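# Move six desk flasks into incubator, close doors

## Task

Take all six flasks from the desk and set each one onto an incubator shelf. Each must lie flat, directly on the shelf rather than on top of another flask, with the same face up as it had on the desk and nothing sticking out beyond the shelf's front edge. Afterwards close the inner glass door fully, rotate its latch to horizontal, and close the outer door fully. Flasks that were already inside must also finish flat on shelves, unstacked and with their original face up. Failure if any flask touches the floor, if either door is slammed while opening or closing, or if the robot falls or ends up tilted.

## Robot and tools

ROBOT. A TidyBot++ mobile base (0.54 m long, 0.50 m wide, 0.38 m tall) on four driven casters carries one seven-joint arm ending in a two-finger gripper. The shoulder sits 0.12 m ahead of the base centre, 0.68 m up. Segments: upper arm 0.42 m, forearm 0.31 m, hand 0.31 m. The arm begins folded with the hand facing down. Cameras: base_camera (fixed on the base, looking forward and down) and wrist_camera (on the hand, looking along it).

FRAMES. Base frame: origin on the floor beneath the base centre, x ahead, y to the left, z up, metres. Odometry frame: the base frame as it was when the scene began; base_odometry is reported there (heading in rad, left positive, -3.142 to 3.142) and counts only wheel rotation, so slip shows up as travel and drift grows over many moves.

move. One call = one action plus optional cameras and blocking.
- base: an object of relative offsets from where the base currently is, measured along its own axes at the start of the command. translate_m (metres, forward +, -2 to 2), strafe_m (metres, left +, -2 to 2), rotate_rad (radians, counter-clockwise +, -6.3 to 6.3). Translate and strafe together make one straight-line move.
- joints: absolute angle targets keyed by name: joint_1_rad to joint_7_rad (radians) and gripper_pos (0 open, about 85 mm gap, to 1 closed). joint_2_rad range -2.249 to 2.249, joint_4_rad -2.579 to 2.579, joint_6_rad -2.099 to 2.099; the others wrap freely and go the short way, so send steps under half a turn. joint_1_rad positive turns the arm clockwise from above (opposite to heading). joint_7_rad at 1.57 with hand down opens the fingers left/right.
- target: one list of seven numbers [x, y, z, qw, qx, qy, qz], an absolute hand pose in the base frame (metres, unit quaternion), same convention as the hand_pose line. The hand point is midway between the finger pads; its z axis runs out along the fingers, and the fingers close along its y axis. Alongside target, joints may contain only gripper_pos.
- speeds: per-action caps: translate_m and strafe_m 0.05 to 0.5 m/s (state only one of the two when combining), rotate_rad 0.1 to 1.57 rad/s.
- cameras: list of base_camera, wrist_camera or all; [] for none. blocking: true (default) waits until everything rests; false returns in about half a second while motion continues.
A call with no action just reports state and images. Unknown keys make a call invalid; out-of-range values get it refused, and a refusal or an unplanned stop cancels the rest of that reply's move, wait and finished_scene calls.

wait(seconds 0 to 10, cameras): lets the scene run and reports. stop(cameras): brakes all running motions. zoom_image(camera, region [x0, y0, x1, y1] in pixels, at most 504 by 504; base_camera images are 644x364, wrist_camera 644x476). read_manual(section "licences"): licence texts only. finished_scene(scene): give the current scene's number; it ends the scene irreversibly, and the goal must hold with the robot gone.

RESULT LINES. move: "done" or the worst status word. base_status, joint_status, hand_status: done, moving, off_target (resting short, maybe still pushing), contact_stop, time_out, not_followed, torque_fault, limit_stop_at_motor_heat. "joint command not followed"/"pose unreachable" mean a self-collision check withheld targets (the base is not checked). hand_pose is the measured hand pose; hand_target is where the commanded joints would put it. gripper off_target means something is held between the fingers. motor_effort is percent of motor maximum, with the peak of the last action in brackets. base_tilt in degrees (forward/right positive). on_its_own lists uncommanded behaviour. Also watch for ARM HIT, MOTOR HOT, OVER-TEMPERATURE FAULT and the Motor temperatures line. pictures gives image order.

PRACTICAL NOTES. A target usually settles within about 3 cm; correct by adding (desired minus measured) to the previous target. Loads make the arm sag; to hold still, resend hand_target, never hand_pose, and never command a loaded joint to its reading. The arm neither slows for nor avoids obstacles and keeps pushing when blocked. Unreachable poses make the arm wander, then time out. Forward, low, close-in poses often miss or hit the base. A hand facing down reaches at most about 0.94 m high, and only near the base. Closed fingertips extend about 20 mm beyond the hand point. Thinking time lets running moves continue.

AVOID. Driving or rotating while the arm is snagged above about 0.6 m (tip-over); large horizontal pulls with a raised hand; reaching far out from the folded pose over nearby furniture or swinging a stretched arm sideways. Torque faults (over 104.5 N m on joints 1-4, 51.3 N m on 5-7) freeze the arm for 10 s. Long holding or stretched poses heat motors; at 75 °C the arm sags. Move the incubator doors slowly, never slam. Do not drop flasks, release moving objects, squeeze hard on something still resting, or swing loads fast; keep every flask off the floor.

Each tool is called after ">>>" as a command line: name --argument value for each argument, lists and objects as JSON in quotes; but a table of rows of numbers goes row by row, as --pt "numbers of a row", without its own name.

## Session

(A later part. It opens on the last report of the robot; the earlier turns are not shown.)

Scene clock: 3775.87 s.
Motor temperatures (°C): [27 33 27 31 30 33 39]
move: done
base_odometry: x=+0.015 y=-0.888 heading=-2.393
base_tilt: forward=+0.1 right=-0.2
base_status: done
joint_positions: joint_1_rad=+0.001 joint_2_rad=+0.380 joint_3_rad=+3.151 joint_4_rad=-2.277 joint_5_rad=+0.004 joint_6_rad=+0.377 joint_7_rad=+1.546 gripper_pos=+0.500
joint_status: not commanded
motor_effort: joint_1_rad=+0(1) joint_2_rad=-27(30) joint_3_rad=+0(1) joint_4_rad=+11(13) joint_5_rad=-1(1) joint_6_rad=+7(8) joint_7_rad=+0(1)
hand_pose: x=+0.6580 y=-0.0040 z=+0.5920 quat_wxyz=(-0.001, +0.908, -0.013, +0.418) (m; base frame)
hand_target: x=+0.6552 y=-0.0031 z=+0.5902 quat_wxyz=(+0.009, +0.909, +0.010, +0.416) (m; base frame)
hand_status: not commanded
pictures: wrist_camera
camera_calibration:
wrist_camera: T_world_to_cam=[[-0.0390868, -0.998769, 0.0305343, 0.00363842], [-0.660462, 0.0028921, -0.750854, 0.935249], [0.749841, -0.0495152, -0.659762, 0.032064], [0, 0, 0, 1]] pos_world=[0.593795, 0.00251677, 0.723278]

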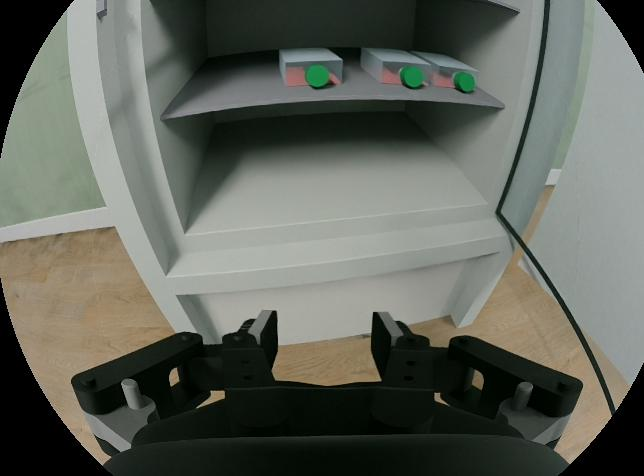

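>>> move --base '{"translate_m": -1.117, "strafe_m": 0.486, "rotate_rad": 1.4765}' --speeds '{"translate_m": 0.35, "rotate_rad": 0.6}' --joints '{"joint_2_rad": -0.155, "joint_4_rad": -1.3, "joint_6_rad": -0.8, "gripper_pos": 0.35}' --cameras '["wrist_camera", "base_camera"]'

Scene clock: 3988.43 s.
Motor temperatures (°C): [27 33 27 30 30 33 38]
move: done
base_odometry: x=+1.165 y=-0.484 heading=-0.916
base_tilt: forward=+0.0 right=-0.2
base_status: done
joint_positions: joint_1_rad=+0.003 joint_2_rad=-0.138 joint_3_rad=+3.151 joint_4_rad=-1.319 joint_5_rad=+0.004 joint_6_rad=-0.720 joint_7_rad=+1.546 gripper_pos=+0.350
joint_status: all done
motor_effort: joint_1_rad=+0(4) joint_2_rad=-15(31) joint_3_rad=+0(3) joint_4_rad=+20(20) joint_5_rad=+0(1) joint_6_rad=+9(9) joint_7_rad=+0(1)
hand_pose: x=+0.6465 y=-0.0065 z=+1.1167 quat_wxyz=(-0.002, +0.814, -0.015, +0.581) (m; base frame)
hand_target: x=+0.6302 y=-0.0034 z=+1.1136 quat_wxyz=(+0.010, +0.826, +0.008, +0.563) (m; base frame)
hand_status: not commanded
pictures: base_camera, wrist_camera
camera_calibration:
wrist_camera: T_world_to_cam=[[-0.0532493, -0.998485, 0.013845, 0.0124757], [-0.337372, 0.00493915, -0.941359, 1.32553], [0.939864, -0.0547976, -0.337124, -0.0965033], [0, 0, 0, 1]] pos_world=[0.538559, 0.000621648, 1.21509]

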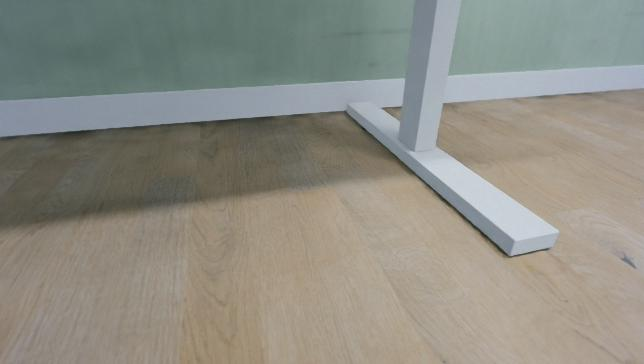

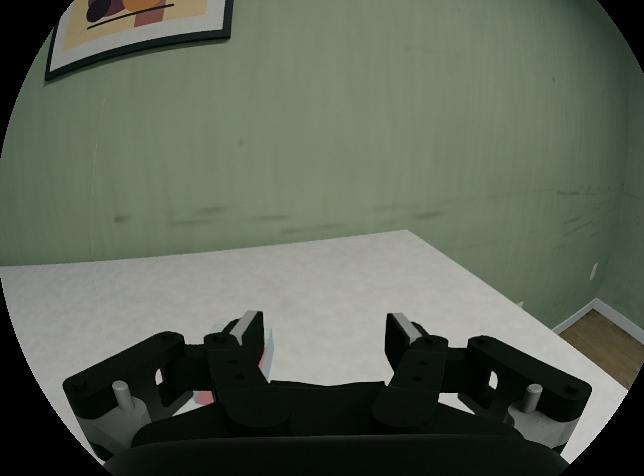

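>>> move --base '{"strafe_m": 0.19, "rotate_rad": -0.08}' --speeds '{"strafe_m": 0.3, "rotate_rad": 0.5}' --cameras '["wrist_camera"]'

Scene clock: 4016.17 s.
Motor temperatures (°C): [27 33 27 30 30 33 38]
move: done
base_odometry: x=+1.315 y=-0.369 heading=-0.997
base_tilt: forward=+0.0 right=-0.2
base_status: done
joint_positions: joint_1_rad=+0.003 joint_2_rad=-0.138 joint_3_rad=+3.152 joint_4_rad=-1.319 joint_5_rad=+0.004 joint_6_rad=-0.721 joint_7_rad=+1.546 gripper_pos=+0.350
joint_status: not commanded
motor_effort: joint_1_rad=+0(4) joint_2_rad=-16(19) joint_3_rad=+0(4) joint_4_rad=+20(21) joint_5_rad=+0(2) joint_6_rad=+9(9) joint_7_rad=-1(1)
hand_pose: x=+0.6464 y=-0.0069 z=+1.1166 quat_wxyz=(-0.002, +0.814, -0.015, +0.581) (m; base frame)
hand_target: x=+0.6302 y=-0.0034 z=+1.1136 quat_wxyz=(+0.010, +0.826, +0.008, +0.563) (m; base frame)
hand_status: not commanded
pictures: wrist_camera
camera_calibration:
wrist_camera: T_world_to_cam=[[-0.0540007, -0.998445, 0.0138214, 0.0125065], [-0.337859, 0.00524438, -0.941182, 1.32545], [0.939646, -0.0554942, -0.337617, -0.0957524], [0, 0, 0, 1]] pos_world=[0.538465, 0.000222164, 1.21499]

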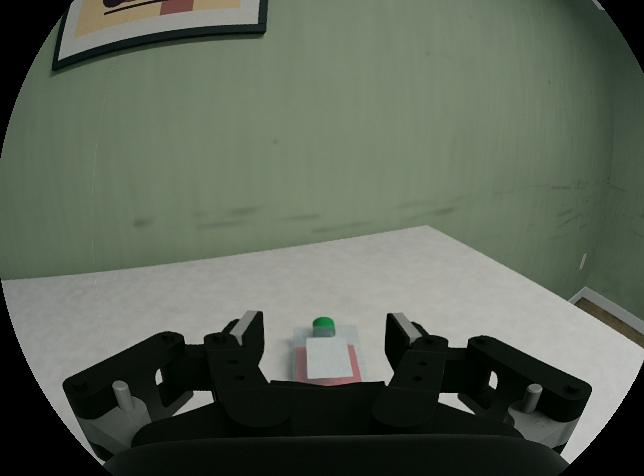

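>>> zoom_image --camera "wrist_camera" --region '[262, 300, 392, 395]'

Scaled by 3.877.

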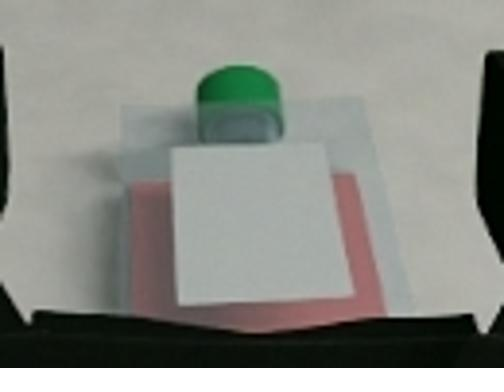

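>>> move --base '{"translate_m": 0.077, "strafe_m": -0.038, "rotate_rad": 0.033}' --speeds '{"translate_m": 0.15, "rotate_rad": 0.3}' --cameras '[]'

>>> move --joints '{"joint_2_rad": 0.385, "joint_4_rad": -0.578, "joint_6_rad": -1.615, "gripper_pos": 0.35}' --cameras '["wrist_camera"]'

Scene clock: 4112.50 s.
Motor temperatures (°C): [27 33 27 31 30 33 38]
move: done
base_odometry: x=+1.326 y=-0.454 heading=-0.964
base_tilt: forward=+0.0 right=-0.2
base_status: done
joint_positions: joint_1_rad=+0.003 joint_2_rad=-0.143 joint_3_rad=+3.149 joint_4_rad=-1.319 joint_5_rad=+0.004 joint_6_rad=-0.722 joint_7_rad=+1.546 gripper_pos=+0.350
joint_status: not commanded
motor_effort: joint_1_rad=+0(2) joint_2_rad=-16(20) joint_3_rad=+0(2) joint_4_rad=+20(21) joint_5_rad=+0(1) joint_6_rad=+9(9) joint_7_rad=+0(1)
hand_pose: x=+0.6439 y=-0.0055 z=+1.1194 quat_wxyz=(-0.003, +0.813, -0.014, +0.583) (m; base frame)
hand_target: x=+0.6302 y=-0.0034 z=+1.1136 quat_wxyz=(+0.010, +0.826, +0.008, +0.563) (m; base frame)
hand_status: not commanded
pictures: none
No camera images: "cameras" was empty.

Scene clock: 4114.87 s.
Motor temperatures (°C): [27 33 27 31 30 33 38]
move: done
base_odometry: x=+1.326 y=-0.454 heading=-0.964
base_tilt: forward=+0.0 right=-0.2
base_status: not commanded
joint_positions: joint_1_rad=+0.003 joint_2_rad=+0.385 joint_3_rad=+3.149 joint_4_rad=-0.601 joint_5_rad=+0.004 joint_6_rad=-1.534 joint_7_rad=+1.546 gripper_pos=+0.350
joint_status: all done
motor_effort: joint_1_rad=+0(1) joint_2_rad=-32(35) joint_3_rad=+0(0) joint_4_rad=+16(21) joint_5_rad=+0(1) joint_6_rad=+6(9) joint_7_rad=-1(1)
hand_pose: x=+0.7206 y=-0.0050 z=+0.9920 quat_wxyz=(+0.001, +0.952, -0.017, +0.306) (m; base frame)
hand_target: x=+0.7015 y=-0.0022 z=+0.9881 quat_wxyz=(+0.007, +0.960, +0.011, +0.278) (m; base frame)
hand_status: not commanded
pictures: wrist_camera
camera_calibration:
wrist_camera: T_world_to_cam=[[-0.0378397, -0.99854, 0.0385538, -0.0160505], [-0.820544, 0.00902832, -0.571512, 1.21439], [0.57033, -0.053261, -0.819687, 0.536903], [0, 0, 0, 1]] pos_world=[0.689641, 0.00160499, 1.13475]

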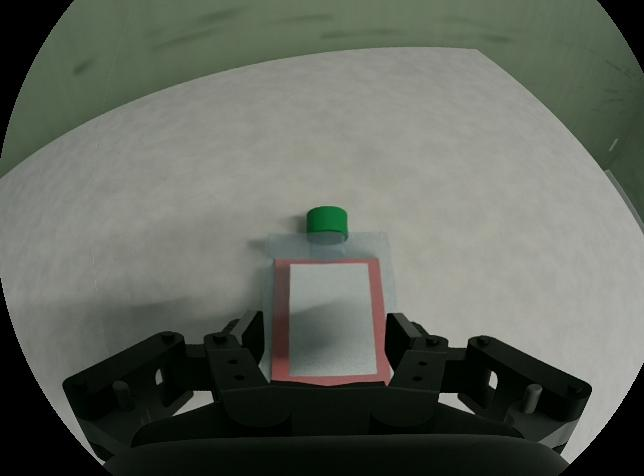

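>>> move --base '{"translate_m": 0.052}' --speeds '{"translate_m": 0.12}' --cameras '[]'

>>> move --joints '{"joint_2_rad": 0.435, "joint_4_rad": -0.661, "joint_6_rad": -1.364, "gripper_pos": 0.35}' --cameras '["wrist_camera"]'

Scene clock: 4140.67 s.
Motor temperatures (°C): [27 33 27 31 30 33 38]
move: done
base_odometry: x=+1.355 y=-0.497 heading=-0.964
base_tilt: forward=+0.0 right=-0.2
base_status: done
joint_positions: joint_1_rad=+0.003 joint_2_rad=+0.395 joint_3_rad=+3.149 joint_4_rad=-0.599 joint_5_rad=+0.004 joint_6_rad=-1.539 joint_7_rad=+1.546 gripper_pos=+0.350
joint_status: not commanded
motor_effort: joint_1_rad=+0(1) joint_2_rad=-32(35) joint_3_rad=+0(1) joint_4_rad=+17(17) joint_5_rad=+0(1) joint_6_rad=+6(6) joint_7_rad=+0(1)
hand_pose: x=+0.7223 y=-0.0050 z=+0.9863 quat_wxyz=(+0.001, +0.954, -0.017, +0.300) (m; base frame)
hand_target: x=+0.7015 y=-0.0022 z=+0.9881 quat_wxyz=(+0.007, +0.960, +0.011, +0.278) (m; base frame)
hand_status: not commanded
pictures: none
No camera images: "cameras" was empty.

Scene clock: 4141.70 s.
Motor temperatures (°C): [27 33 27 31 30 33 38]
move: done
base_odometry: x=+1.355 y=-0.497 heading=-0.964
base_tilt: forward=+0.1 right=-0.2
base_status: not commanded
joint_positions: joint_1_rad=+0.003 joint_2_rad=+0.440 joint_3_rad=+3.149 joint_4_rad=-0.646 joint_5_rad=+0.004 joint_6_rad=-1.415 joint_7_rad=+1.546 gripper_pos=+0.350
joint_status: all done
motor_effort: joint_1_rad=+0(1) joint_2_rad=-35(38) joint_3_rad=+0(1) joint_4_rad=+17(18) joint_5_rad=+0(1) joint_6_rad=+6(6) joint_7_rad=+0(1)
hand_pose: x=+0.7624 y=-0.0053 z=+0.9588 quat_wxyz=(+0.001, +0.949, -0.016, +0.314) (m; base frame)
hand_target: x=+0.7721 y=-0.0026 z=+0.9653 quat_wxyz=(+0.008, +0.942, +0.011, +0.334) (m; base frame)
hand_status: not commanded
pictures: wrist_camera
camera_calibration:
wrist_camera: T_world_to_cam=[[-0.0378388, -0.998537, 0.0386237, -0.0135412], [-0.810204, 0.00803176, -0.586094, 1.23586], [0.584926, -0.0534702, -0.809322, 0.464861], [0, 0, 0, 1]] pos_world=[0.728873, 0.0014087, 1.10107]

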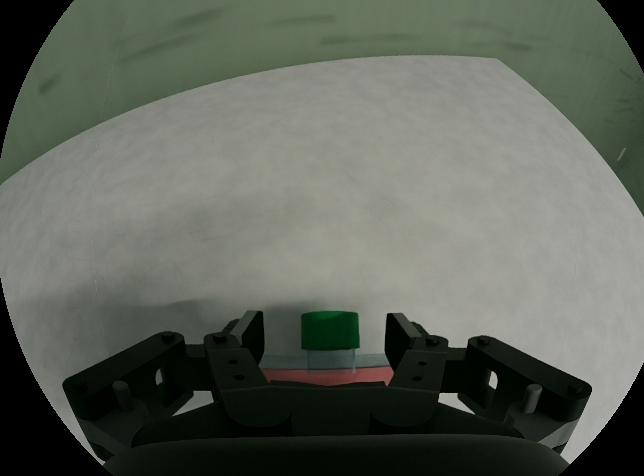

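>>> move --joints '{"joint_2_rad": 0.474, "joint_4_rad": -0.694, "joint_6_rad": -1.315, "gripper_pos": 0.35}' --cameras '["wrist_camera"]'

Scene clock: 4151.43 s.
Motor temperatures (°C): [27 33 27 31 30 33 38]
move: done
base_odometry: x=+1.355 y=-0.497 heading=-0.964
base_tilt: forward=+0.1 right=-0.2
base_status: not commanded
joint_positions: joint_1_rad=+0.003 joint_2_rad=+0.474 joint_3_rad=+3.149 joint_4_rad=-0.675 joint_5_rad=+0.004 joint_6_rad=-1.378 joint_7_rad=+1.546 gripper_pos=+0.350
joint_status: all done
motor_effort: joint_1_rad=-1(1) joint_2_rad=-35(38) joint_3_rad=+0(0) joint_4_rad=+16(19) joint_5_rad=-1(1) joint_6_rad=+5(7) joint_7_rad=+0(1)
hand_pose: x=+0.7774 y=-0.0054 z=+0.9300 quat_wxyz=(+0.001, +0.953, -0.016, +0.302) (m; base frame)
hand_target: x=+0.7909 y=-0.0027 z=+0.9332 quat_wxyz=(+0.008, +0.946, +0.011, +0.323) (m; base frame)
hand_status: not commanded
pictures: wrist_camera
camera_calibration:
wrist_camera: T_world_to_cam=[[-0.036743, -0.998538, 0.0396504, -0.0137713], [-0.825082, 0.00792682, -0.564957, 1.22301], [0.563817, -0.053473, -0.824167, 0.462939], [0, 0, 0, 1]] pos_world=[0.747567, 0.00130905, 1.07303]

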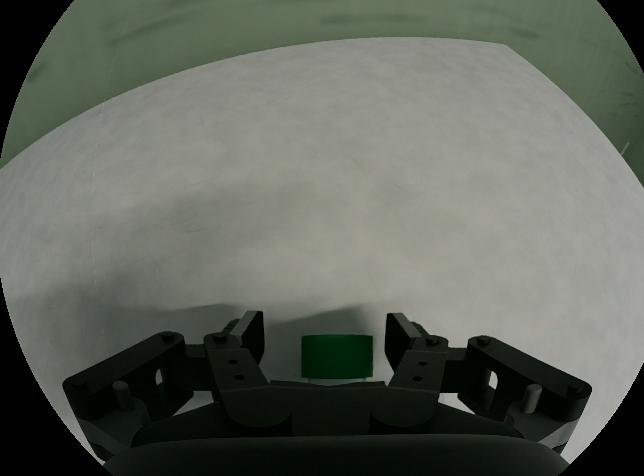

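>>> move --base '{"strafe_m": -0.005}' --speeds '{"strafe_m": 0.1}' --joints '{"joint_2_rad": 0.486, "gripper_pos": 0.35}' --cameras '["wrist_camera"]'

Scene clock: 4166.27 s.
Motor temperatures (°C): [27 33 27 31 30 33 38]
move: done
base_odometry: x=+1.351 y=-0.500 heading=-0.963
base_tilt: forward=+0.0 right=-0.2
base_status: done
joint_positions: joint_1_rad=+0.002 joint_2_rad=+0.475 joint_3_rad=+3.149 joint_4_rad=-0.675 joint_5_rad=+0.004 joint_6_rad=-1.378 joint_7_rad=+1.546 gripper_pos=+0.350
joint_status: all done
motor_effort: joint_1_rad=+0(4) joint_2_rad=-32(36) joint_3_rad=+0(2) joint_4_rad=+15(17) joint_5_rad=-1(2) joint_6_rad=+4(5) joint_7_rad=+0(1)
hand_pose: x=+0.7777 y=-0.0052 z=+0.9299 quat_wxyz=(+0.001, +0.953, -0.016, +0.302) (m; base frame)
hand_target: x=+0.7938 y=-0.0027 z=+0.9251 quat_wxyz=(+0.008, +0.948, +0.011, +0.318) (m; base frame)
hand_status: not commanded
pictures: wrist_camera
camera_calibration:
wrist_camera: T_world_to_cam=[[-0.0363089, -0.998551, 0.039706, -0.0139398], [-0.824972, 0.00752594, -0.565123, 1.22316], [0.564005, -0.0532754, -0.824051, 0.462408], [0, 0, 0, 1]] pos_world=[0.747764, 0.00150992, 1.07283]

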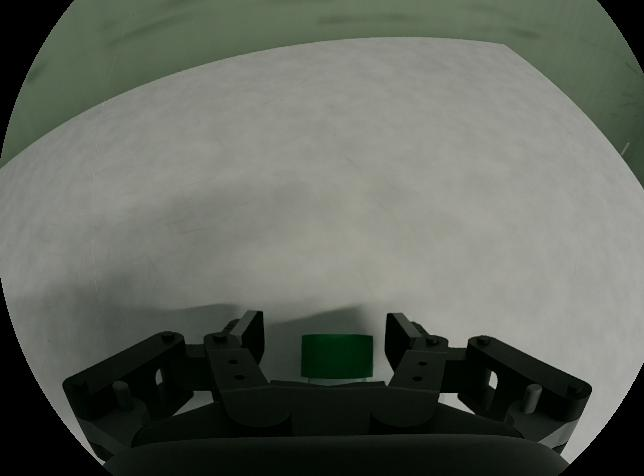

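>>> move --joints '{"joint_2_rad": 0.452, "gripper_pos": 0.35}' --cameras '[]'

>>> move --base '{"translate_m": 0.011, "strafe_m": -0.004}' --speeds '{"translate_m": 0.1}' --cameras '["wrist_camera"]'

Scene clock: 4193.17 s.
Motor temperatures (°C): [27 33 27 31 30 33 38]
move: done
base_odometry: x=+1.351 y=-0.500 heading=-0.963
base_tilt: forward=+0.0 right=-0.2
base_status: not commanded
joint_positions: joint_1_rad=+0.002 joint_2_rad=+0.472 joint_3_rad=+3.149 joint_4_rad=-0.678 joint_5_rad=+0.004 joint_6_rad=-1.378 joint_7_rad=+1.546 gripper_pos=+0.350
joint_status: all done
motor_effort: joint_1_rad=+0(1) joint_2_rad=-35(37) joint_3_rad=+0(1) joint_4_rad=+17(18) joint_5_rad=+0(1) joint_6_rad=+5(6) joint_7_rad=+0(1)
hand_pose: x=+0.7767 y=-0.0052 z=+0.9300 quat_wxyz=(+0.001, +0.953, -0.016, +0.302) (m; base frame)
hand_target: x=+0.7852 y=-0.0027 z=+0.9479 quat_wxyz=(+0.008, +0.943, +0.011, +0.334) (m; base frame)
hand_status: not commanded
pictures: none
No camera images: "cameras" was empty.

Scene clock: 4193.87 s.
Motor temperatures (°C): [27 33 27 31 30 33 38]
move: done
base_odometry: x=+1.354 y=-0.511 heading=-0.963
base_tilt: forward=+0.1 right=-0.2
base_status: done
joint_positions: joint_1_rad=+0.002 joint_2_rad=+0.473 joint_3_rad=+3.149 joint_4_rad=-0.679 joint_5_rad=+0.004 joint_6_rad=-1.378 joint_7_rad=+1.546 gripper_pos=+0.350
joint_status: not commanded
motor_effort: joint_1_rad=+0(2) joint_2_rad=-36(41) joint_3_rad=+0(1) joint_4_rad=+18(18) joint_5_rad=+0(1) joint_6_rad=+5(6) joint_7_rad=+1(1)
hand_pose: x=+0.7769 y=-0.0052 z=+0.9292 quat_wxyz=(+0.001, +0.953, -0.016, +0.301) (m; base frame)
hand_target: x=+0.7852 y=-0.0027 z=+0.9479 quat_wxyz=(+0.008, +0.943, +0.011, +0.334) (m; base frame)
hand_status: not commanded
pictures: wrist_camera
camera_calibration:
wrist_camera: T_world_to_cam=[[-0.0363141, -0.998551, 0.0397199, -0.013945], [-0.826066, 0.00762592, -0.563522, 1.22151], [0.562402, -0.0532751, -0.825146, 0.464561], [0, 0, 0, 1]] pos_world=[0.747271, 0.0015096, 1.07223]

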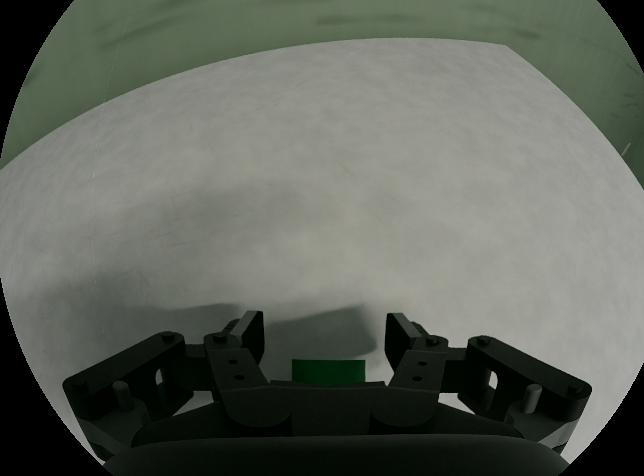

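>>> move --base '{"translate_m": -0.0165, "strafe_m": -0.001}' --speeds '{"translate_m": 0.1}' --joints '{"joint_2_rad": 0.488, "gripper_pos": 0.35}' --cameras '["wrist_camera"]'

Scene clock: 4226.03 s.
Motor temperatures (°C): [27 34 27 31 30 33 38]
move: done
base_odometry: x=+1.344 y=-0.498 heading=-0.963
base_tilt: forward=+0.0 right=-0.2
base_status: done
joint_positions: joint_1_rad=+0.002 joint_2_rad=+0.486 joint_3_rad=+3.149 joint_4_rad=-0.680 joint_5_rad=+0.004 joint_6_rad=-1.377 joint_7_rad=+1.546 gripper_pos=+0.350
joint_status: all done
motor_effort: joint_1_rad=-1(1) joint_2_rad=-37(40) joint_3_rad=+0(1) joint_4_rad=+18(19) joint_5_rad=+0(1) joint_6_rad=+5(6) joint_7_rad=+0(1)
hand_pose: x=+0.7798 y=-0.0052 z=+0.9208 quat_wxyz=(+0.001, +0.955, -0.016, +0.295) (m; base frame)
hand_target: x=+0.7943 y=-0.0027 z=+0.9237 quat_wxyz=(+0.008, +0.948, +0.011, +0.317) (m; base frame)
hand_status: not commanded
pictures: wrist_camera
camera_calibration:
wrist_camera: T_world_to_cam=[[-0.0357988, -0.998551, 0.0401828, -0.0143344], [-0.83326, 0.00762655, -0.552828, 1.21494], [0.551721, -0.0532733, -0.832326, 0.470948], [0, 0, 0, 1]] pos_world=[0.752018, 0.00150959, 1.06421]

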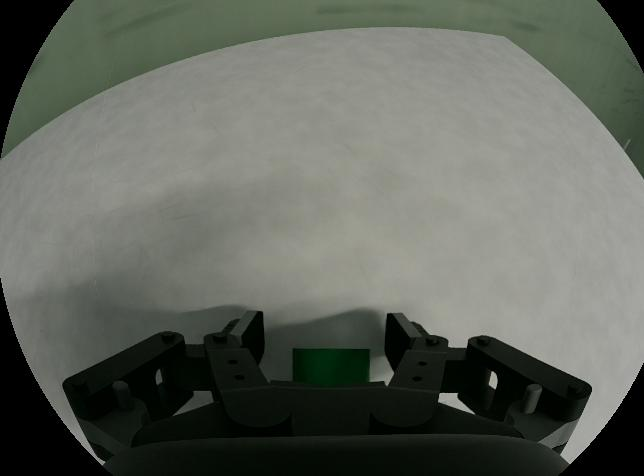

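>>> wait --seconds 0.2 --cameras '["wrist_camera"]'

Scene clock: 4233.90 s.
Motor temperatures (°C): [27 34 27 31 30 33 38]
base_odometry: x=+1.344 y=-0.498 heading=-0.963
base_tilt: forward=+0.0 right=-0.2
base_status: done
joint_positions: joint_1_rad=+0.002 joint_2_rad=+0.486 joint_3_rad=+3.149 joint_4_rad=-0.680 joint_5_rad=+0.004 joint_6_rad=-1.377 joint_7_rad=+1.546 gripper_pos=+0.350
joint_status: all done
motor_effort: joint_1_rad=+0(1) joint_2_rad=-37(40) joint_3_rad=+0(1) joint_4_rad=+18(19) joint_5_rad=+0(1) joint_6_rad=+5(6) joint_7_rad=-1(1)
hand_pose: x=+0.7798 y=-0.0052 z=+0.9208 quat_wxyz=(+0.001, +0.955, -0.016, +0.295) (m; base frame)
hand_target: x=+0.7943 y=-0.0027 z=+0.9237 quat_wxyz=(+0.008, +0.948, +0.011, +0.317) (m; base frame)
hand_status: not commanded
wait: 0.20 s; at rest from the start
pictures: wrist_camera
camera_calibration:
wrist_camera: T_world_to_cam=[[-0.0357988, -0.998551, 0.0401828, -0.0143344], [-0.83326, 0.00762655, -0.552828, 1.21494], [0.551721, -0.0532733, -0.832326, 0.470948], [0, 0, 0, 1]] pos_world=[0.752018, 0.00150959, 1.06421]

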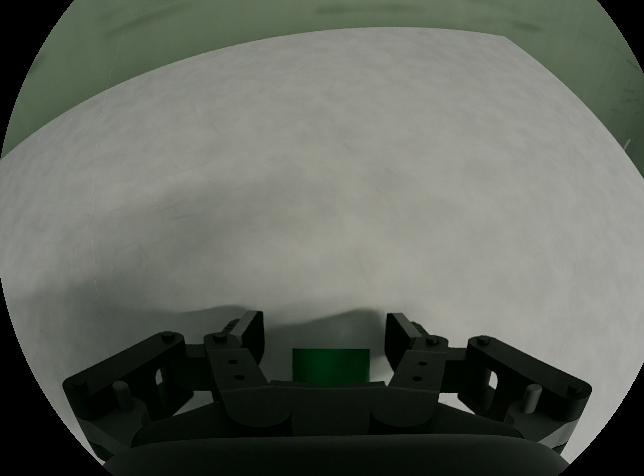

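>>> move --base '{"translate_m": -0.011, "strafe_m": -0.001}' --speeds '{"translate_m": 0.1}' --cameras '["wrist_camera"]'

Scene clock: 4255.43 s.
Motor temperatures (°C): [27 34 27 31 30 33 38]
move: done
base_odometry: x=+1.337 y=-0.490 heading=-0.963
base_tilt: forward=+0.1 right=-0.2
base_status: done
joint_positions: joint_1_rad=+0.002 joint_2_rad=+0.488 joint_3_rad=+3.149 joint_4_rad=-0.680 joint_5_rad=+0.004 joint_6_rad=-1.374 joint_7_rad=+1.546 gripper_pos=+0.350
joint_status: not commanded
motor_effort: joint_1_rad=+0(1) joint_2_rad=-35(40) joint_3_rad=+0(1) joint_4_rad=+17(18) joint_5_rad=-1(1) joint_6_rad=+5(6) joint_7_rad=+0(1)
hand_pose: x=+0.7810 y=-0.0052 z=+0.9195 quat_wxyz=(+0.001, +0.955, -0.016, +0.295) (m; base frame)
hand_target: x=+0.7943 y=-0.0027 z=+0.9237 quat_wxyz=(+0.008, +0.948, +0.011, +0.317) (m; base frame)
hand_status: not commanded
pictures: wrist_camera
camera_calibration:
wrist_camera: T_world_to_cam=[[-0.0357988, -0.998551, 0.0401828, -0.0142356], [-0.83326, 0.00762655, -0.552828, 1.21531], [0.551721, -0.0532733, -0.832326, 0.469149], [0, 0, 0, 1]] pos_world=[0.753318, 0.00150959, 1.06291]

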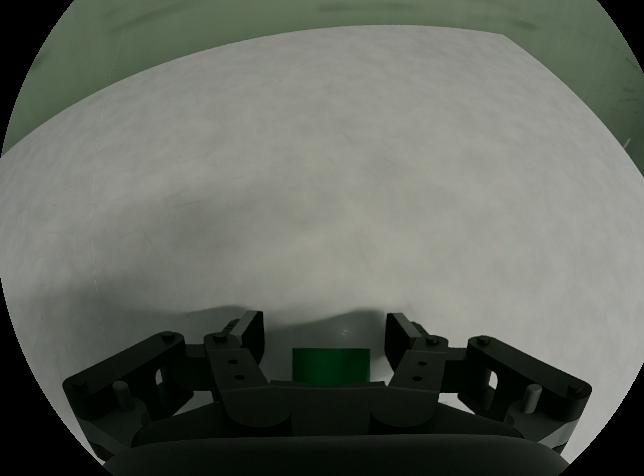

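>>> move --joints '{"gripper_pos": 0.8}' --cameras '["wrist_camera"]'

Scene clock: 4268.53 s.
Motor temperatures (°C): [27 34 27 31 30 33 38]
move: off_target
base_odometry: x=+1.337 y=-0.490 heading=-0.963
base_tilt: forward=+0.0 right=-0.2
base_status: not commanded
joint_positions: joint_1_rad=+0.002 joint_2_rad=+0.484 joint_3_rad=+3.149 joint_4_rad=-0.680 joint_5_rad=+0.004 joint_6_rad=-1.371 joint_7_rad=+1.546 gripper_pos=+0.686
joint_status: gripper_pos off_target (ended at +0.686, target +0.800)
motor_effort: joint_1_rad=-1(2) joint_2_rad=-32(34) joint_3_rad=-1(1) joint_4_rad=+15(16) joint_5_rad=+0(2) joint_6_rad=+4(5) joint_7_rad=+1(1)
hand_pose: x=+0.7809 y=-0.0052 z=+0.9229 quat_wxyz=(+0.001, +0.954, -0.016, +0.299) (m; base frame)
hand_target: x=+0.7943 y=-0.0027 z=+0.9237 quat_wxyz=(+0.008, +0.948, +0.011, +0.317) (m; base frame)
hand_status: not commanded
pictures: wrist_camera
camera_calibration:
wrist_camera: T_world_to_cam=[[-0.0361033, -0.998551, 0.0399139, -0.0138964], [-0.82906, 0.00762666, -0.559108, 1.21951], [0.557994, -0.0532767, -0.828133, 0.463367], [0, 0, 0, 1]] pos_world=[0.751991, 0.0015096, 1.06612]

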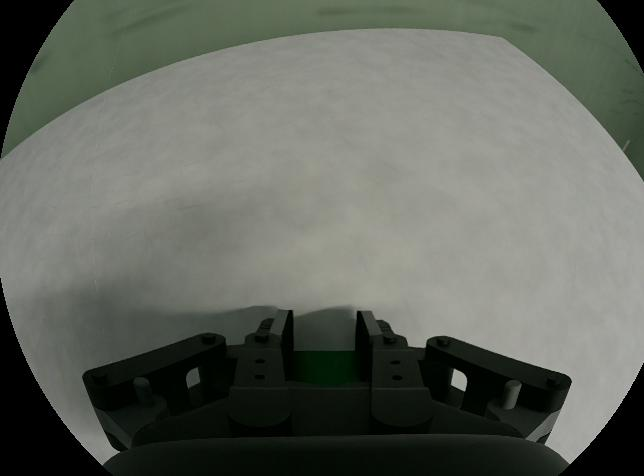

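>>> move --joints '{"joint_2_rad": 0.466, "gripper_pos": 0.8}' --cameras '[]'

>>> move --base '{"translate_m": -0.2}' --speeds '{"translate_m": 0.12}' --cameras '["wrist_camera"]'

Scene clock: 4276.83 s.
Motor temperatures (°C): [27 34 27 31 30 33 38]
move: off_target
base_odometry: x=+1.337 y=-0.490 heading=-0.963
base_tilt: forward=+0.0 right=-0.2
base_status: not commanded
joint_positions: joint_1_rad=+0.002 joint_2_rad=+0.483 joint_3_rad=+3.149 joint_4_rad=-0.681 joint_5_rad=+0.004 joint_6_rad=-1.371 joint_7_rad=+1.546 gripper_pos=+0.686
joint_status: gripper_pos off_target (ended at +0.686, target +0.800); the others done
motor_effort: joint_1_rad=+0(1) joint_2_rad=-35(37) joint_3_rad=+0(1) joint_4_rad=+17(17) joint_5_rad=-1(1) joint_6_rad=+4(5) joint_7_rad=+0(1)
hand_pose: x=+0.7807 y=-0.0052 z=+0.9231 quat_wxyz=(+0.001, +0.954, -0.016, +0.299) (m; base frame)
hand_target: x=+0.7888 y=-0.0027 z=+0.9385 quat_wxyz=(+0.008, +0.945, +0.011, +0.327) (m; base frame)
hand_status: not commanded
pictures: none
No camera images: "cameras" was empty.

Scene clock: 4279.10 s.
Motor temperatures (°C): [27 34 27 31 30 33 38]
move: done
base_odometry: x=+1.223 y=-0.325 heading=-0.963
base_tilt: forward=+0.1 right=-0.2
base_status: done
joint_positions: joint_1_rad=+0.002 joint_2_rad=+0.481 joint_3_rad=+3.149 joint_4_rad=-0.681 joint_5_rad=+0.004 joint_6_rad=-1.370 joint_7_rad=+1.546 gripper_pos=+0.686
joint_status: not commanded
motor_effort: joint_1_rad=+0(1) joint_2_rad=-38(39) joint_3_rad=+0(1) joint_4_rad=+19(19) joint_5_rad=-1(1) joint_6_rad=+6(7) joint_7_rad=+0(1)
hand_pose: x=+0.7803 y=-0.0052 z=+0.9246 quat_wxyz=(+0.001, +0.954, -0.016, +0.300) (m; base frame)
hand_target: x=+0.7888 y=-0.0027 z=+0.9385 quat_wxyz=(+0.008, +0.945, +0.011, +0.327) (m; base frame)
hand_status: not commanded
pictures: wrist_camera
camera_calibration:
wrist_camera: T_world_to_cam=[[-0.0361486, -0.998552, 0.0398515, -0.013896], [-0.827242, 0.00752618, -0.561795, 1.22107], [0.560682, -0.053275, -0.826316, 0.461302], [0, 0, 0, 1]] pos_world=[0.750978, 0.00150992, 1.06773]

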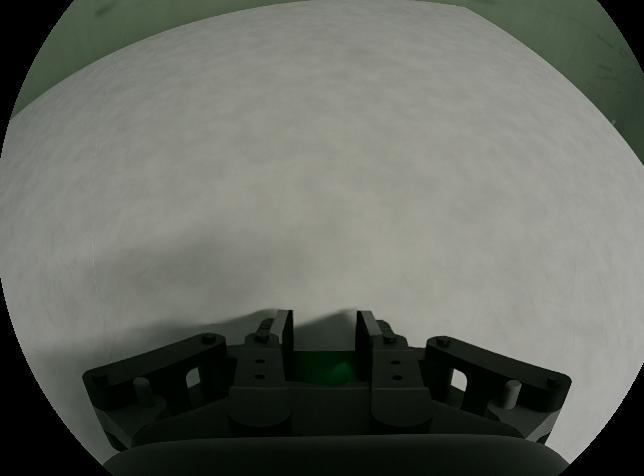

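>>> move --joints '{"gripper_pos": 0.3}' --cameras '[]'

>>> move --joints '{"joint_4_rad": -0.54, "gripper_pos": 0.3}' --cameras '["wrist_camera"]'

Scene clock: 4295.63 s.
Motor temperatures (°C): [27 34 27 30 30 33 38]
move: done
base_odometry: x=+1.223 y=-0.325 heading=-0.963
base_tilt: forward=+0.0 right=-0.2
base_status: not commanded
joint_positions: joint_1_rad=+0.002 joint_2_rad=+0.481 joint_3_rad=+3.149 joint_4_rad=-0.681 joint_5_rad=+0.004 joint_6_rad=-1.370 joint_7_rad=+1.546 gripper_pos=+0.300
joint_status: all done
motor_effort: joint_1_rad=-1(1) joint_2_rad=-37(38) joint_3_rad=+0(1) joint_4_rad=+18(19) joint_5_rad=+0(1) joint_6_rad=+6(6) joint_7_rad=+0(1)
hand_pose: x=+0.7803 y=-0.0052 z=+0.9246 quat_wxyz=(+0.001, +0.954, -0.016, +0.300) (m; base frame)
hand_target: x=+0.7888 y=-0.0027 z=+0.9385 quat_wxyz=(+0.008, +0.945, +0.011, +0.327) (m; base frame)
hand_status: not commanded
pictures: none
No camera images: "cameras" was empty.

Scene clock: 4296.70 s.
Motor temperatures (°C): [27 34 27 30 30 33 38]
move: done
base_odometry: x=+1.223 y=-0.325 heading=-0.963
base_tilt: forward=+0.0 right=-0.2
base_status: not commanded
joint_positions: joint_1_rad=+0.002 joint_2_rad=+0.479 joint_3_rad=+3.149 joint_4_rad=-0.557 joint_5_rad=+0.004 joint_6_rad=-1.370 joint_7_rad=+1.546 gripper_pos=+0.300
joint_status: all done
motor_effort: joint_1_rad=+0(1) joint_2_rad=-36(39) joint_3_rad=+0(0) joint_4_rad=+18(19) joint_5_rad=+0(1) joint_6_rad=+6(7) joint_7_rad=+0(1)
hand_pose: x=+0.7924 y=-0.0051 z=+0.9846 quat_wxyz=(+0.001, +0.933, -0.016, +0.360) (m; base frame)
hand_target: x=+0.8014 y=-0.0025 z=+1.0137 quat_wxyz=(+0.009, +0.917, +0.011, +0.399) (m; base frame)
hand_status: not commanded
pictures: wrist_camera
camera_calibration:
wrist_camera: T_world_to_cam=[[-0.0405259, -0.998526, 0.0361076, -0.00862828], [-0.750123, 0.00653228, -0.661266, 1.30159], [0.660055, -0.0538836, -0.749282, 0.349501], [0, 0, 0, 1]] pos_world=[0.745309, 0.00171448, 1.12288]

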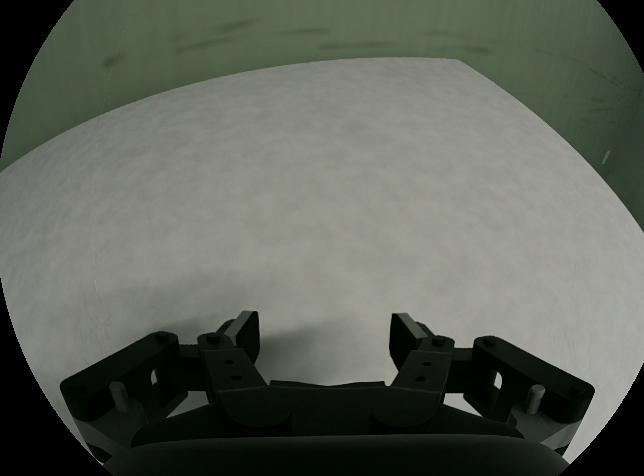

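>>> move --joints '{"joint_2_rad": 0.176, "joint_4_rad": -0.818, "joint_6_rad": -2.0, "gripper_pos": 0.2}' --cameras '[]'

>>> move --base '{"translate_m": 0.235}' --speeds '{"translate_m": 0.2}' --cameras '["wrist_camera"]'

Scene clock: 4349.20 s.
Motor temperatures (°C): [27 34 27 31 30 33 38]
move: done
base_odometry: x=+1.223 y=-0.325 heading=-0.963
base_tilt: forward=+0.1 right=-0.2
base_status: not commanded
joint_positions: joint_1_rad=+0.002 joint_2_rad=+0.182 joint_3_rad=+3.149 joint_4_rad=-0.798 joint_5_rad=+0.004 joint_6_rad=-1.919 joint_7_rad=+1.546 gripper_pos=+0.200
joint_status: all done
motor_effort: joint_1_rad=+0(1) joint_2_rad=-23(39) joint_3_rad=+0(1) joint_4_rad=+14(18) joint_5_rad=-1(1) joint_6_rad=+2(7) joint_7_rad=-1(1)
hand_pose: x=+0.5311 y=-0.0036 z=+0.9688 quat_wxyz=(+0.002, +0.992, -0.018, +0.121) (m; base frame)
hand_target: x=+0.5021 y=-0.0014 z=+0.9596 quat_wxyz=(+0.002, +0.997, +0.010, +0.074) (m; base frame)
hand_status: not commanded
pictures: none
No camera images: "cameras" was empty.

Scene clock: 4351.10 s.
Motor temperatures (°C): [27 34 27 31 30 33 38]
move: done
base_odometry: x=+1.357 y=-0.518 heading=-0.963
base_tilt: forward=+0.1 right=-0.2
base_status: done
joint_positions: joint_1_rad=+0.002 joint_2_rad=+0.186 joint_3_rad=+3.149 joint_4_rad=-0.801 joint_5_rad=+0.004 joint_6_rad=-1.926 joint_7_rad=+1.546 gripper_pos=+0.200
joint_status: not commanded
motor_effort: joint_1_rad=-1(1) joint_2_rad=-23(27) joint_3_rad=+0(1) joint_4_rad=+15(16) joint_5_rad=+0(1) joint_6_rad=+2(4) joint_7_rad=+0(1)
hand_pose: x=+0.5298 y=-0.0036 z=+0.9654 quat_wxyz=(+0.002, +0.993, -0.018, +0.114) (m; base frame)
hand_target: x=+0.5021 y=-0.0014 z=+0.9596 quat_wxyz=(+0.002, +0.997, +0.010, +0.074) (m; base frame)
hand_status: not commanded
pictures: wrist_camera
camera_calibration:
wrist_camera: T_world_to_cam=[[-0.0237229, -0.998733, 0.0443749, -0.0339601], [-0.976705, 0.0136847, -0.214149, 0.780413], [0.213271, -0.0484215, -0.975792, 0.963952], [0, 0, 0, 1]] pos_world=[0.555845, 0.00207914, 1.10925]

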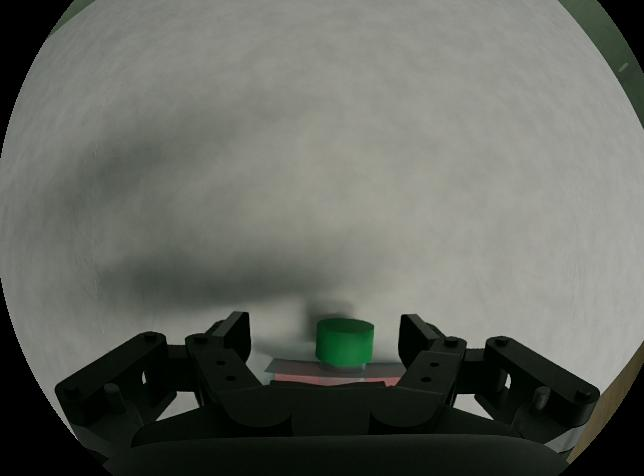

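>>> zoom_image --camera "wrist_camera" --region '[250, 300, 410, 400]'

Scaled by 3.150.

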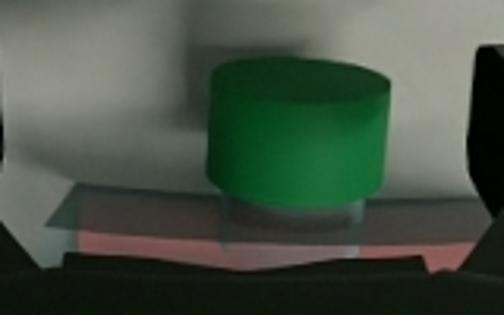

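>>> move --base '{"strafe_m": -0.0095}' --speeds '{"strafe_m": 0.1}' --cameras '[]'

>>> move --joints '{"joint_2_rad": 0.235, "joint_4_rad": -0.8, "joint_6_rad": -2.099, "gripper_pos": 0.2}' --cameras '["wrist_camera"]'

Scene clock: 4399.60 s.
Motor temperatures (°C): [27 34 27 30 30 33 38]
move: done
base_odometry: x=+1.349 y=-0.524 heading=-0.963
base_tilt: forward=+0.0 right=-0.2
base_status: done
joint_positions: joint_1_rad=+0.002 joint_2_rad=+0.186 joint_3_rad=+3.149 joint_4_rad=-0.801 joint_5_rad=+0.004 joint_6_rad=-1.926 joint_7_rad=+1.546 gripper_pos=+0.200
joint_status: not commanded
motor_effort: joint_1_rad=+0(3) joint_2_rad=-22(25) joint_3_rad=+0(2) joint_4_rad=+15(15) joint_5_rad=-1(2) joint_6_rad=+2(3) joint_7_rad=+0(1)
hand_pose: x=+0.5298 y=-0.0036 z=+0.9654 quat_wxyz=(+0.002, +0.993, -0.018, +0.114) (m; base frame)
hand_target: x=+0.5021 y=-0.0014 z=+0.9596 quat_wxyz=(+0.002, +0.997, +0.010, +0.074) (m; base frame)
hand_status: not commanded
pictures: none
No camera images: "cameras" was empty.

Scene clock: 4400.37 s.
Motor temperatures (°C): [27 34 27 30 30 33 38]
move: done
base_odometry: x=+1.349 y=-0.524 heading=-0.963
base_tilt: forward=+0.0 right=-0.2
base_status: not commanded
joint_positions: joint_1_rad=+0.002 joint_2_rad=+0.209 joint_3_rad=+3.149 joint_4_rad=-0.790 joint_5_rad=+0.004 joint_6_rad=-2.007 joint_7_rad=+1.546 gripper_pos=+0.200
joint_status: all done
motor_effort: joint_1_rad=+0(1) joint_2_rad=-20(24) joint_3_rad=+0(0) joint_4_rad=+10(15) joint_5_rad=+0(2) joint_6_rad=+0(4) joint_7_rad=-1(1)
hand_pose: x=+0.5130 y=-0.0034 z=+0.9549 quat_wxyz=(+0.002, +0.998, -0.019, +0.068) (m; base frame)
hand_target: x=+0.4897 y=-0.0012 z=+0.9402 quat_wxyz=(+0.001, +1.000, +0.011, +0.004) (m; base frame)
hand_status: not commanded
pictures: wrist_camera
camera_calibration:
wrist_camera: T_world_to_cam=[[-0.0199509, -0.998768, 0.0454258, -0.0365809], [-0.992424, 0.014274, -0.122029, 0.681791], [0.121231, -0.0475162, -0.991486, 1.0195], [0, 0, 0, 1]] pos_world=[0.552301, 0.00217521, 1.09568]

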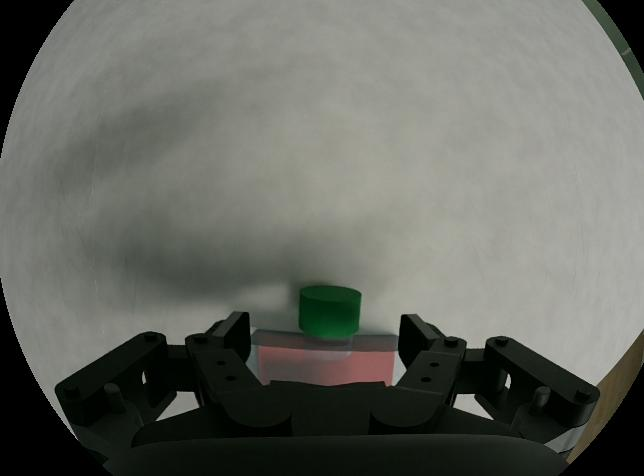

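>>> move --base '{"strafe_m": -0.002}' --speeds '{"strafe_m": 0.1}' --joints '{"joint_2_rad": 0.27, "joint_4_rad": -0.8, "joint_6_rad": -2.099, "gripper_pos": 0.2}' --cameras '["wrist_camera"]'

Scene clock: 4416.70 s.
Motor temperatures (°C): [27 34 27 30 30 33 38]
move: off_target
base_odometry: x=+1.348 y=-0.525 heading=-0.962
base_tilt: forward=+0.0 right=-0.1
base_status: done
joint_positions: joint_1_rad=+0.002 joint_2_rad=+0.214 joint_3_rad=+3.149 joint_4_rad=-0.784 joint_5_rad=+0.004 joint_6_rad=-2.015 joint_7_rad=+1.546 gripper_pos=+0.200
joint_status: joint_2_rad off_target (ended at +0.214, target +0.270); the others done
motor_effort: joint_1_rad=-1(4) joint_2_rad=-14(20) joint_3_rad=+0(2) joint_4_rad=+7(11) joint_5_rad=+0(2) joint_6_rad=+0(1) joint_7_rad=+0(1)
hand_pose: x=+0.5127 y=-0.0033 z=+0.9545 quat_wxyz=(+0.002, +0.998, -0.019, +0.064) (m; base frame)
hand_target: x=+0.4986 y=-0.0012 z=+0.9270 quat_wxyz=(+0.001, +1.000, +0.011, -0.014) (m; base frame)
hand_status: not commanded
pictures: wrist_camera
camera_calibration:
wrist_camera: T_world_to_cam=[[-0.0195371, -0.99877, 0.0455748, -0.0368276], [-0.993252, 0.0141766, -0.115109, 0.675195], [0.114321, -0.0475161, -0.992307, 1.02344], [0, 0, 0, 1]] pos_world=[0.552918, 0.00227553, 1.09496]

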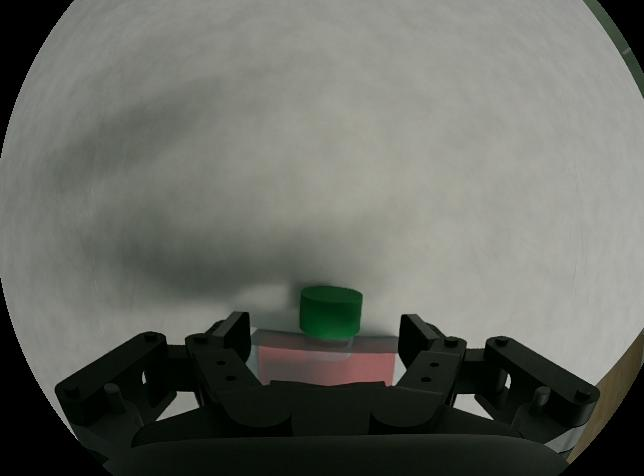

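>>> move --joints '{"joint_2_rad": 0.185, "gripper_pos": 0.2}' --cameras '[]'

>>> move --base '{"translate_m": 0.013}' --speeds '{"translate_m": 0.1}' --cameras '["wrist_camera"]'

Scene clock: 4429.03 s.
Motor temperatures (°C): [27 33 27 30 30 33 38]
move: done
base_odometry: x=+1.348 y=-0.525 heading=-0.962
base_tilt: forward=+0.0 right=-0.2
base_status: not commanded
joint_positions: joint_1_rad=+0.002 joint_2_rad=+0.210 joint_3_rad=+3.149 joint_4_rad=-0.787 joint_5_rad=+0.004 joint_6_rad=-2.020 joint_7_rad=+1.546 gripper_pos=+0.200
joint_status: all done
motor_effort: joint_1_rad=+0(1) joint_2_rad=-23(23) joint_3_rad=+0(1) joint_4_rad=+13(14) joint_5_rad=-1(1) joint_6_rad=+1(2) joint_7_rad=+0(1)
hand_pose: x=+0.5092 y=-0.0033 z=+0.9551 quat_wxyz=(+0.002, +0.998, -0.019, +0.062) (m; base frame)
hand_target: x=+0.4764 y=-0.0012 z=+0.9584 quat_wxyz=(+0.001, +1.000, +0.010, +0.029) (m; base frame)
hand_status: not commanded
pictures: none
No camera images: "cameras" was empty.

Scene clock: 4429.87 s.
Motor temperatures (°C): [27 33 27 30 30 33 38]
move: done
base_odometry: x=+1.355 y=-0.536 heading=-0.963
base_tilt: forward=+0.0 right=-0.2
base_status: done
joint_positions: joint_1_rad=+0.002 joint_2_rad=+0.204 joint_3_rad=+3.149 joint_4_rad=-0.787 joint_5_rad=+0.004 joint_6_rad=-2.025 joint_7_rad=+1.546 gripper_pos=+0.200
joint_status: not commanded
motor_effort: joint_1_rad=+0(1) joint_2_rad=-23(27) joint_3_rad=+0(1) joint_4_rad=+14(15) joint_5_rad=+0(1) joint_6_rad=+2(2) joint_7_rad=+0(1)
hand_pose: x=+0.5061 y=-0.0032 z=+0.9572 quat_wxyz=(+0.002, +0.998, -0.019, +0.063) (m; base frame)
hand_target: x=+0.4764 y=-0.0012 z=+0.9584 quat_wxyz=(+0.001, +1.000, +0.010, +0.029) (m; base frame)
hand_status: not commanded
pictures: wrist_camera
camera_calibration:
wrist_camera: T_world_to_cam=[[-0.019477, -0.998773, 0.0455262, -0.0370428], [-0.993616, 0.0142756, -0.111905, 0.666225], [0.111117, -0.0474151, -0.992676, 1.02885], [0, 0, 0, 1]] pos_world=[0.546927, 0.00227498, 1.09755]

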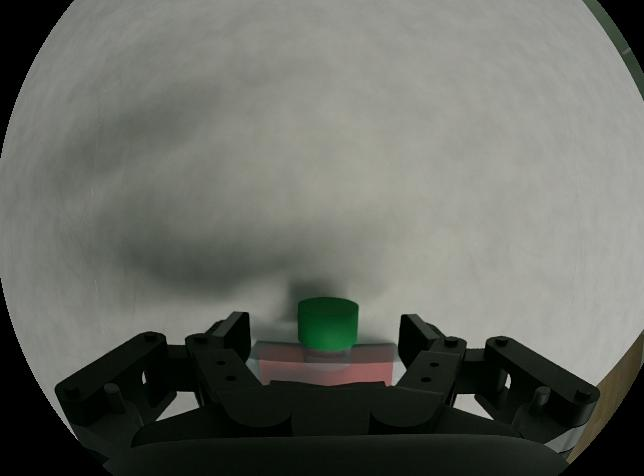

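>>> move --joints '{"joint_2_rad": 0.27, "joint_4_rad": -0.8, "joint_6_rad": -2.099, "gripper_pos": 0.2}' --cameras '["wrist_camera"]'

Scene clock: 4440.87 s.
Motor temperatures (°C): [27 33 27 30 30 33 38]
move: done
base_odometry: x=+1.355 y=-0.536 heading=-0.963
base_tilt: forward=+0.0 right=-0.2
base_status: not commanded
joint_positions: joint_1_rad=+0.002 joint_2_rad=+0.273 joint_3_rad=+3.149 joint_4_rad=-0.788 joint_5_rad=+0.004 joint_6_rad=-2.025 joint_7_rad=+1.546 gripper_pos=+0.200
joint_status: all done
motor_effort: joint_1_rad=+0(1) joint_2_rad=-25(28) joint_3_rad=+0(0) joint_4_rad=+14(15) joint_5_rad=+0(1) joint_6_rad=+1(3) joint_7_rad=+0(1)
hand_pose: x=+0.5242 y=-0.0033 z=+0.9295 quat_wxyz=(+0.003, +0.999, -0.018, +0.028) (m; base frame)
hand_target: x=+0.4985 y=-0.0012 z=+0.9271 quat_wxyz=(+0.001, +1.000, +0.011, -0.014) (m; base frame)
hand_status: not commanded
pictures: wrist_camera
camera_calibration:
wrist_camera: T_world_to_cam=[[-0.0162248, -0.998783, 0.0465783, -0.0381858], [-0.999016, 0.0142706, -0.0419846, 0.618885], [0.0412688, -0.0472136, -0.998032, 1.04092], [0, 0, 0, 1]] pos_world=[0.574699, 0.00217455, 1.06664]

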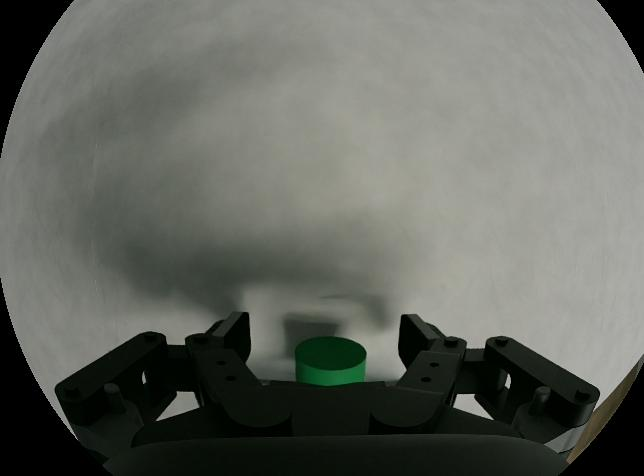

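>>> move --base '{"translate_m": -0.013, "strafe_m": -0.002}' --speeds '{"translate_m": 0.08}' --cameras '["wrist_camera"]'

Scene clock: 4449.13 s.
Motor temperatures (°C): [27 33 27 30 30 33 38]
move: done
base_odometry: x=+1.346 y=-0.526 heading=-0.963
base_tilt: forward=+0.0 right=-0.2
base_status: done
joint_positions: joint_1_rad=+0.002 joint_2_rad=+0.274 joint_3_rad=+3.149 joint_4_rad=-0.788 joint_5_rad=+0.004 joint_6_rad=-2.028 joint_7_rad=+1.546 gripper_pos=+0.200
joint_status: not commanded
motor_effort: joint_1_rad=+0(1) joint_2_rad=-26(29) joint_3_rad=+0(1) joint_4_rad=+15(15) joint_5_rad=+0(1) joint_6_rad=+1(2) joint_7_rad=+0(1)
hand_pose: x=+0.5235 y=-0.0033 z=+0.9293 quat_wxyz=(+0.003, +0.999, -0.018, +0.026) (m; base frame)
hand_target: x=+0.4985 y=-0.0012 z=+0.9271 quat_wxyz=(+0.001, +1.000, +0.011, -0.014) (m; base frame)
hand_status: not commanded
pictures: wrist_camera
camera_calibration:
wrist_camera: T_world_to_cam=[[-0.0160995, -0.998783, 0.0466234, -0.0382963], [-0.999126, 0.0142713, -0.0392826, 0.61576], [0.0385694, -0.0472151, -0.99814, 1.04229], [0, 0, 0, 1]] pos_world=[0.574405, 0.00217455, 1.06633]

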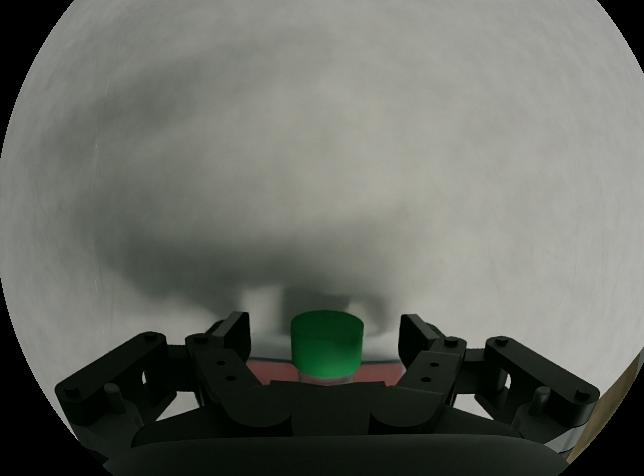

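>>> move --joints '{"joint_2_rad": 0.283, "joint_4_rad": -0.8, "joint_6_rad": -2.099, "gripper_pos": 0.2}' --cameras '[]'

>>> move --joints '{"gripper_pos": 0.8}' --cameras '["wrist_camera"]'

Scene clock: 4463.70 s.
Motor temperatures (°C): [27 33 27 30 30 33 38]
move: done
base_odometry: x=+1.346 y=-0.526 heading=-0.963
base_tilt: forward=+0.0 right=-0.2
base_status: not commanded
joint_positions: joint_1_rad=+0.002 joint_2_rad=+0.278 joint_3_rad=+3.149 joint_4_rad=-0.788 joint_5_rad=+0.004 joint_6_rad=-2.028 joint_7_rad=+1.546 gripper_pos=+0.200
joint_status: all done
motor_effort: joint_1_rad=+0(1) joint_2_rad=-26(27) joint_3_rad=+0(0) joint_4_rad=+15(15) joint_5_rad=+0(1) joint_6_rad=+1(2) joint_7_rad=+0(0)
hand_pose: x=+0.5246 y=-0.0033 z=+0.9275 quat_wxyz=(+0.003, +1.000, -0.018, +0.024) (m; base frame)
hand_target: x=+0.5017 y=-0.0012 z=+0.9221 quat_wxyz=(+0.001, +1.000, +0.011, -0.020) (m; base frame)
hand_status: not commanded
pictures: none
No camera images: "cameras" was empty.

Scene clock: 4464.57 s.
Motor temperatures (°C): [27 33 27 30 30 33 38]
move: off_target
base_odometry: x=+1.346 y=-0.526 heading=-0.963
base_tilt: forward=+0.0 right=-0.2
base_status: not commanded
joint_positions: joint_1_rad=+0.002 joint_2_rad=+0.277 joint_3_rad=+3.149 joint_4_rad=-0.788 joint_5_rad=+0.004 joint_6_rad=-2.028 joint_7_rad=+1.546 gripper_pos=+0.685
joint_status: gripper_pos off_target (ended at +0.685, target +0.800)
motor_effort: joint_1_rad=+0(1) joint_2_rad=-23(26) joint_3_rad=+0(0) joint_4_rad=+12(15) joint_5_rad=+1(1) joint_6_rad=+0(1) joint_7_rad=+0(1)
hand_pose: x=+0.5244 y=-0.0033 z=+0.9279 quat_wxyz=(+0.003, +1.000, -0.018, +0.025) (m; base frame)
hand_target: x=+0.5017 y=-0.0012 z=+0.9221 quat_wxyz=(+0.001, +1.000, +0.011, -0.020) (m; base frame)
hand_status: not commanded
pictures: wrist_camera
camera_calibration:
wrist_camera: T_world_to_cam=[[-0.0159402, -0.998787, 0.0465791, -0.0382496], [-0.999251, 0.0142697, -0.0359791, 0.613561], [0.0352708, -0.0471177, -0.998266, 1.04277], [0, 0, 0, 1]] pos_world=[0.575713, 0.00217435, 1.06482]

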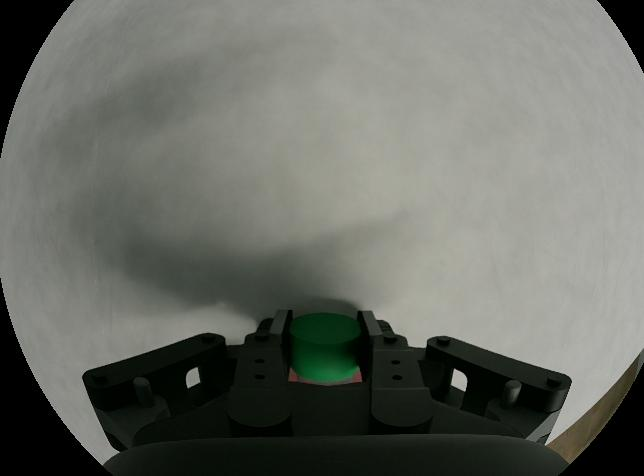

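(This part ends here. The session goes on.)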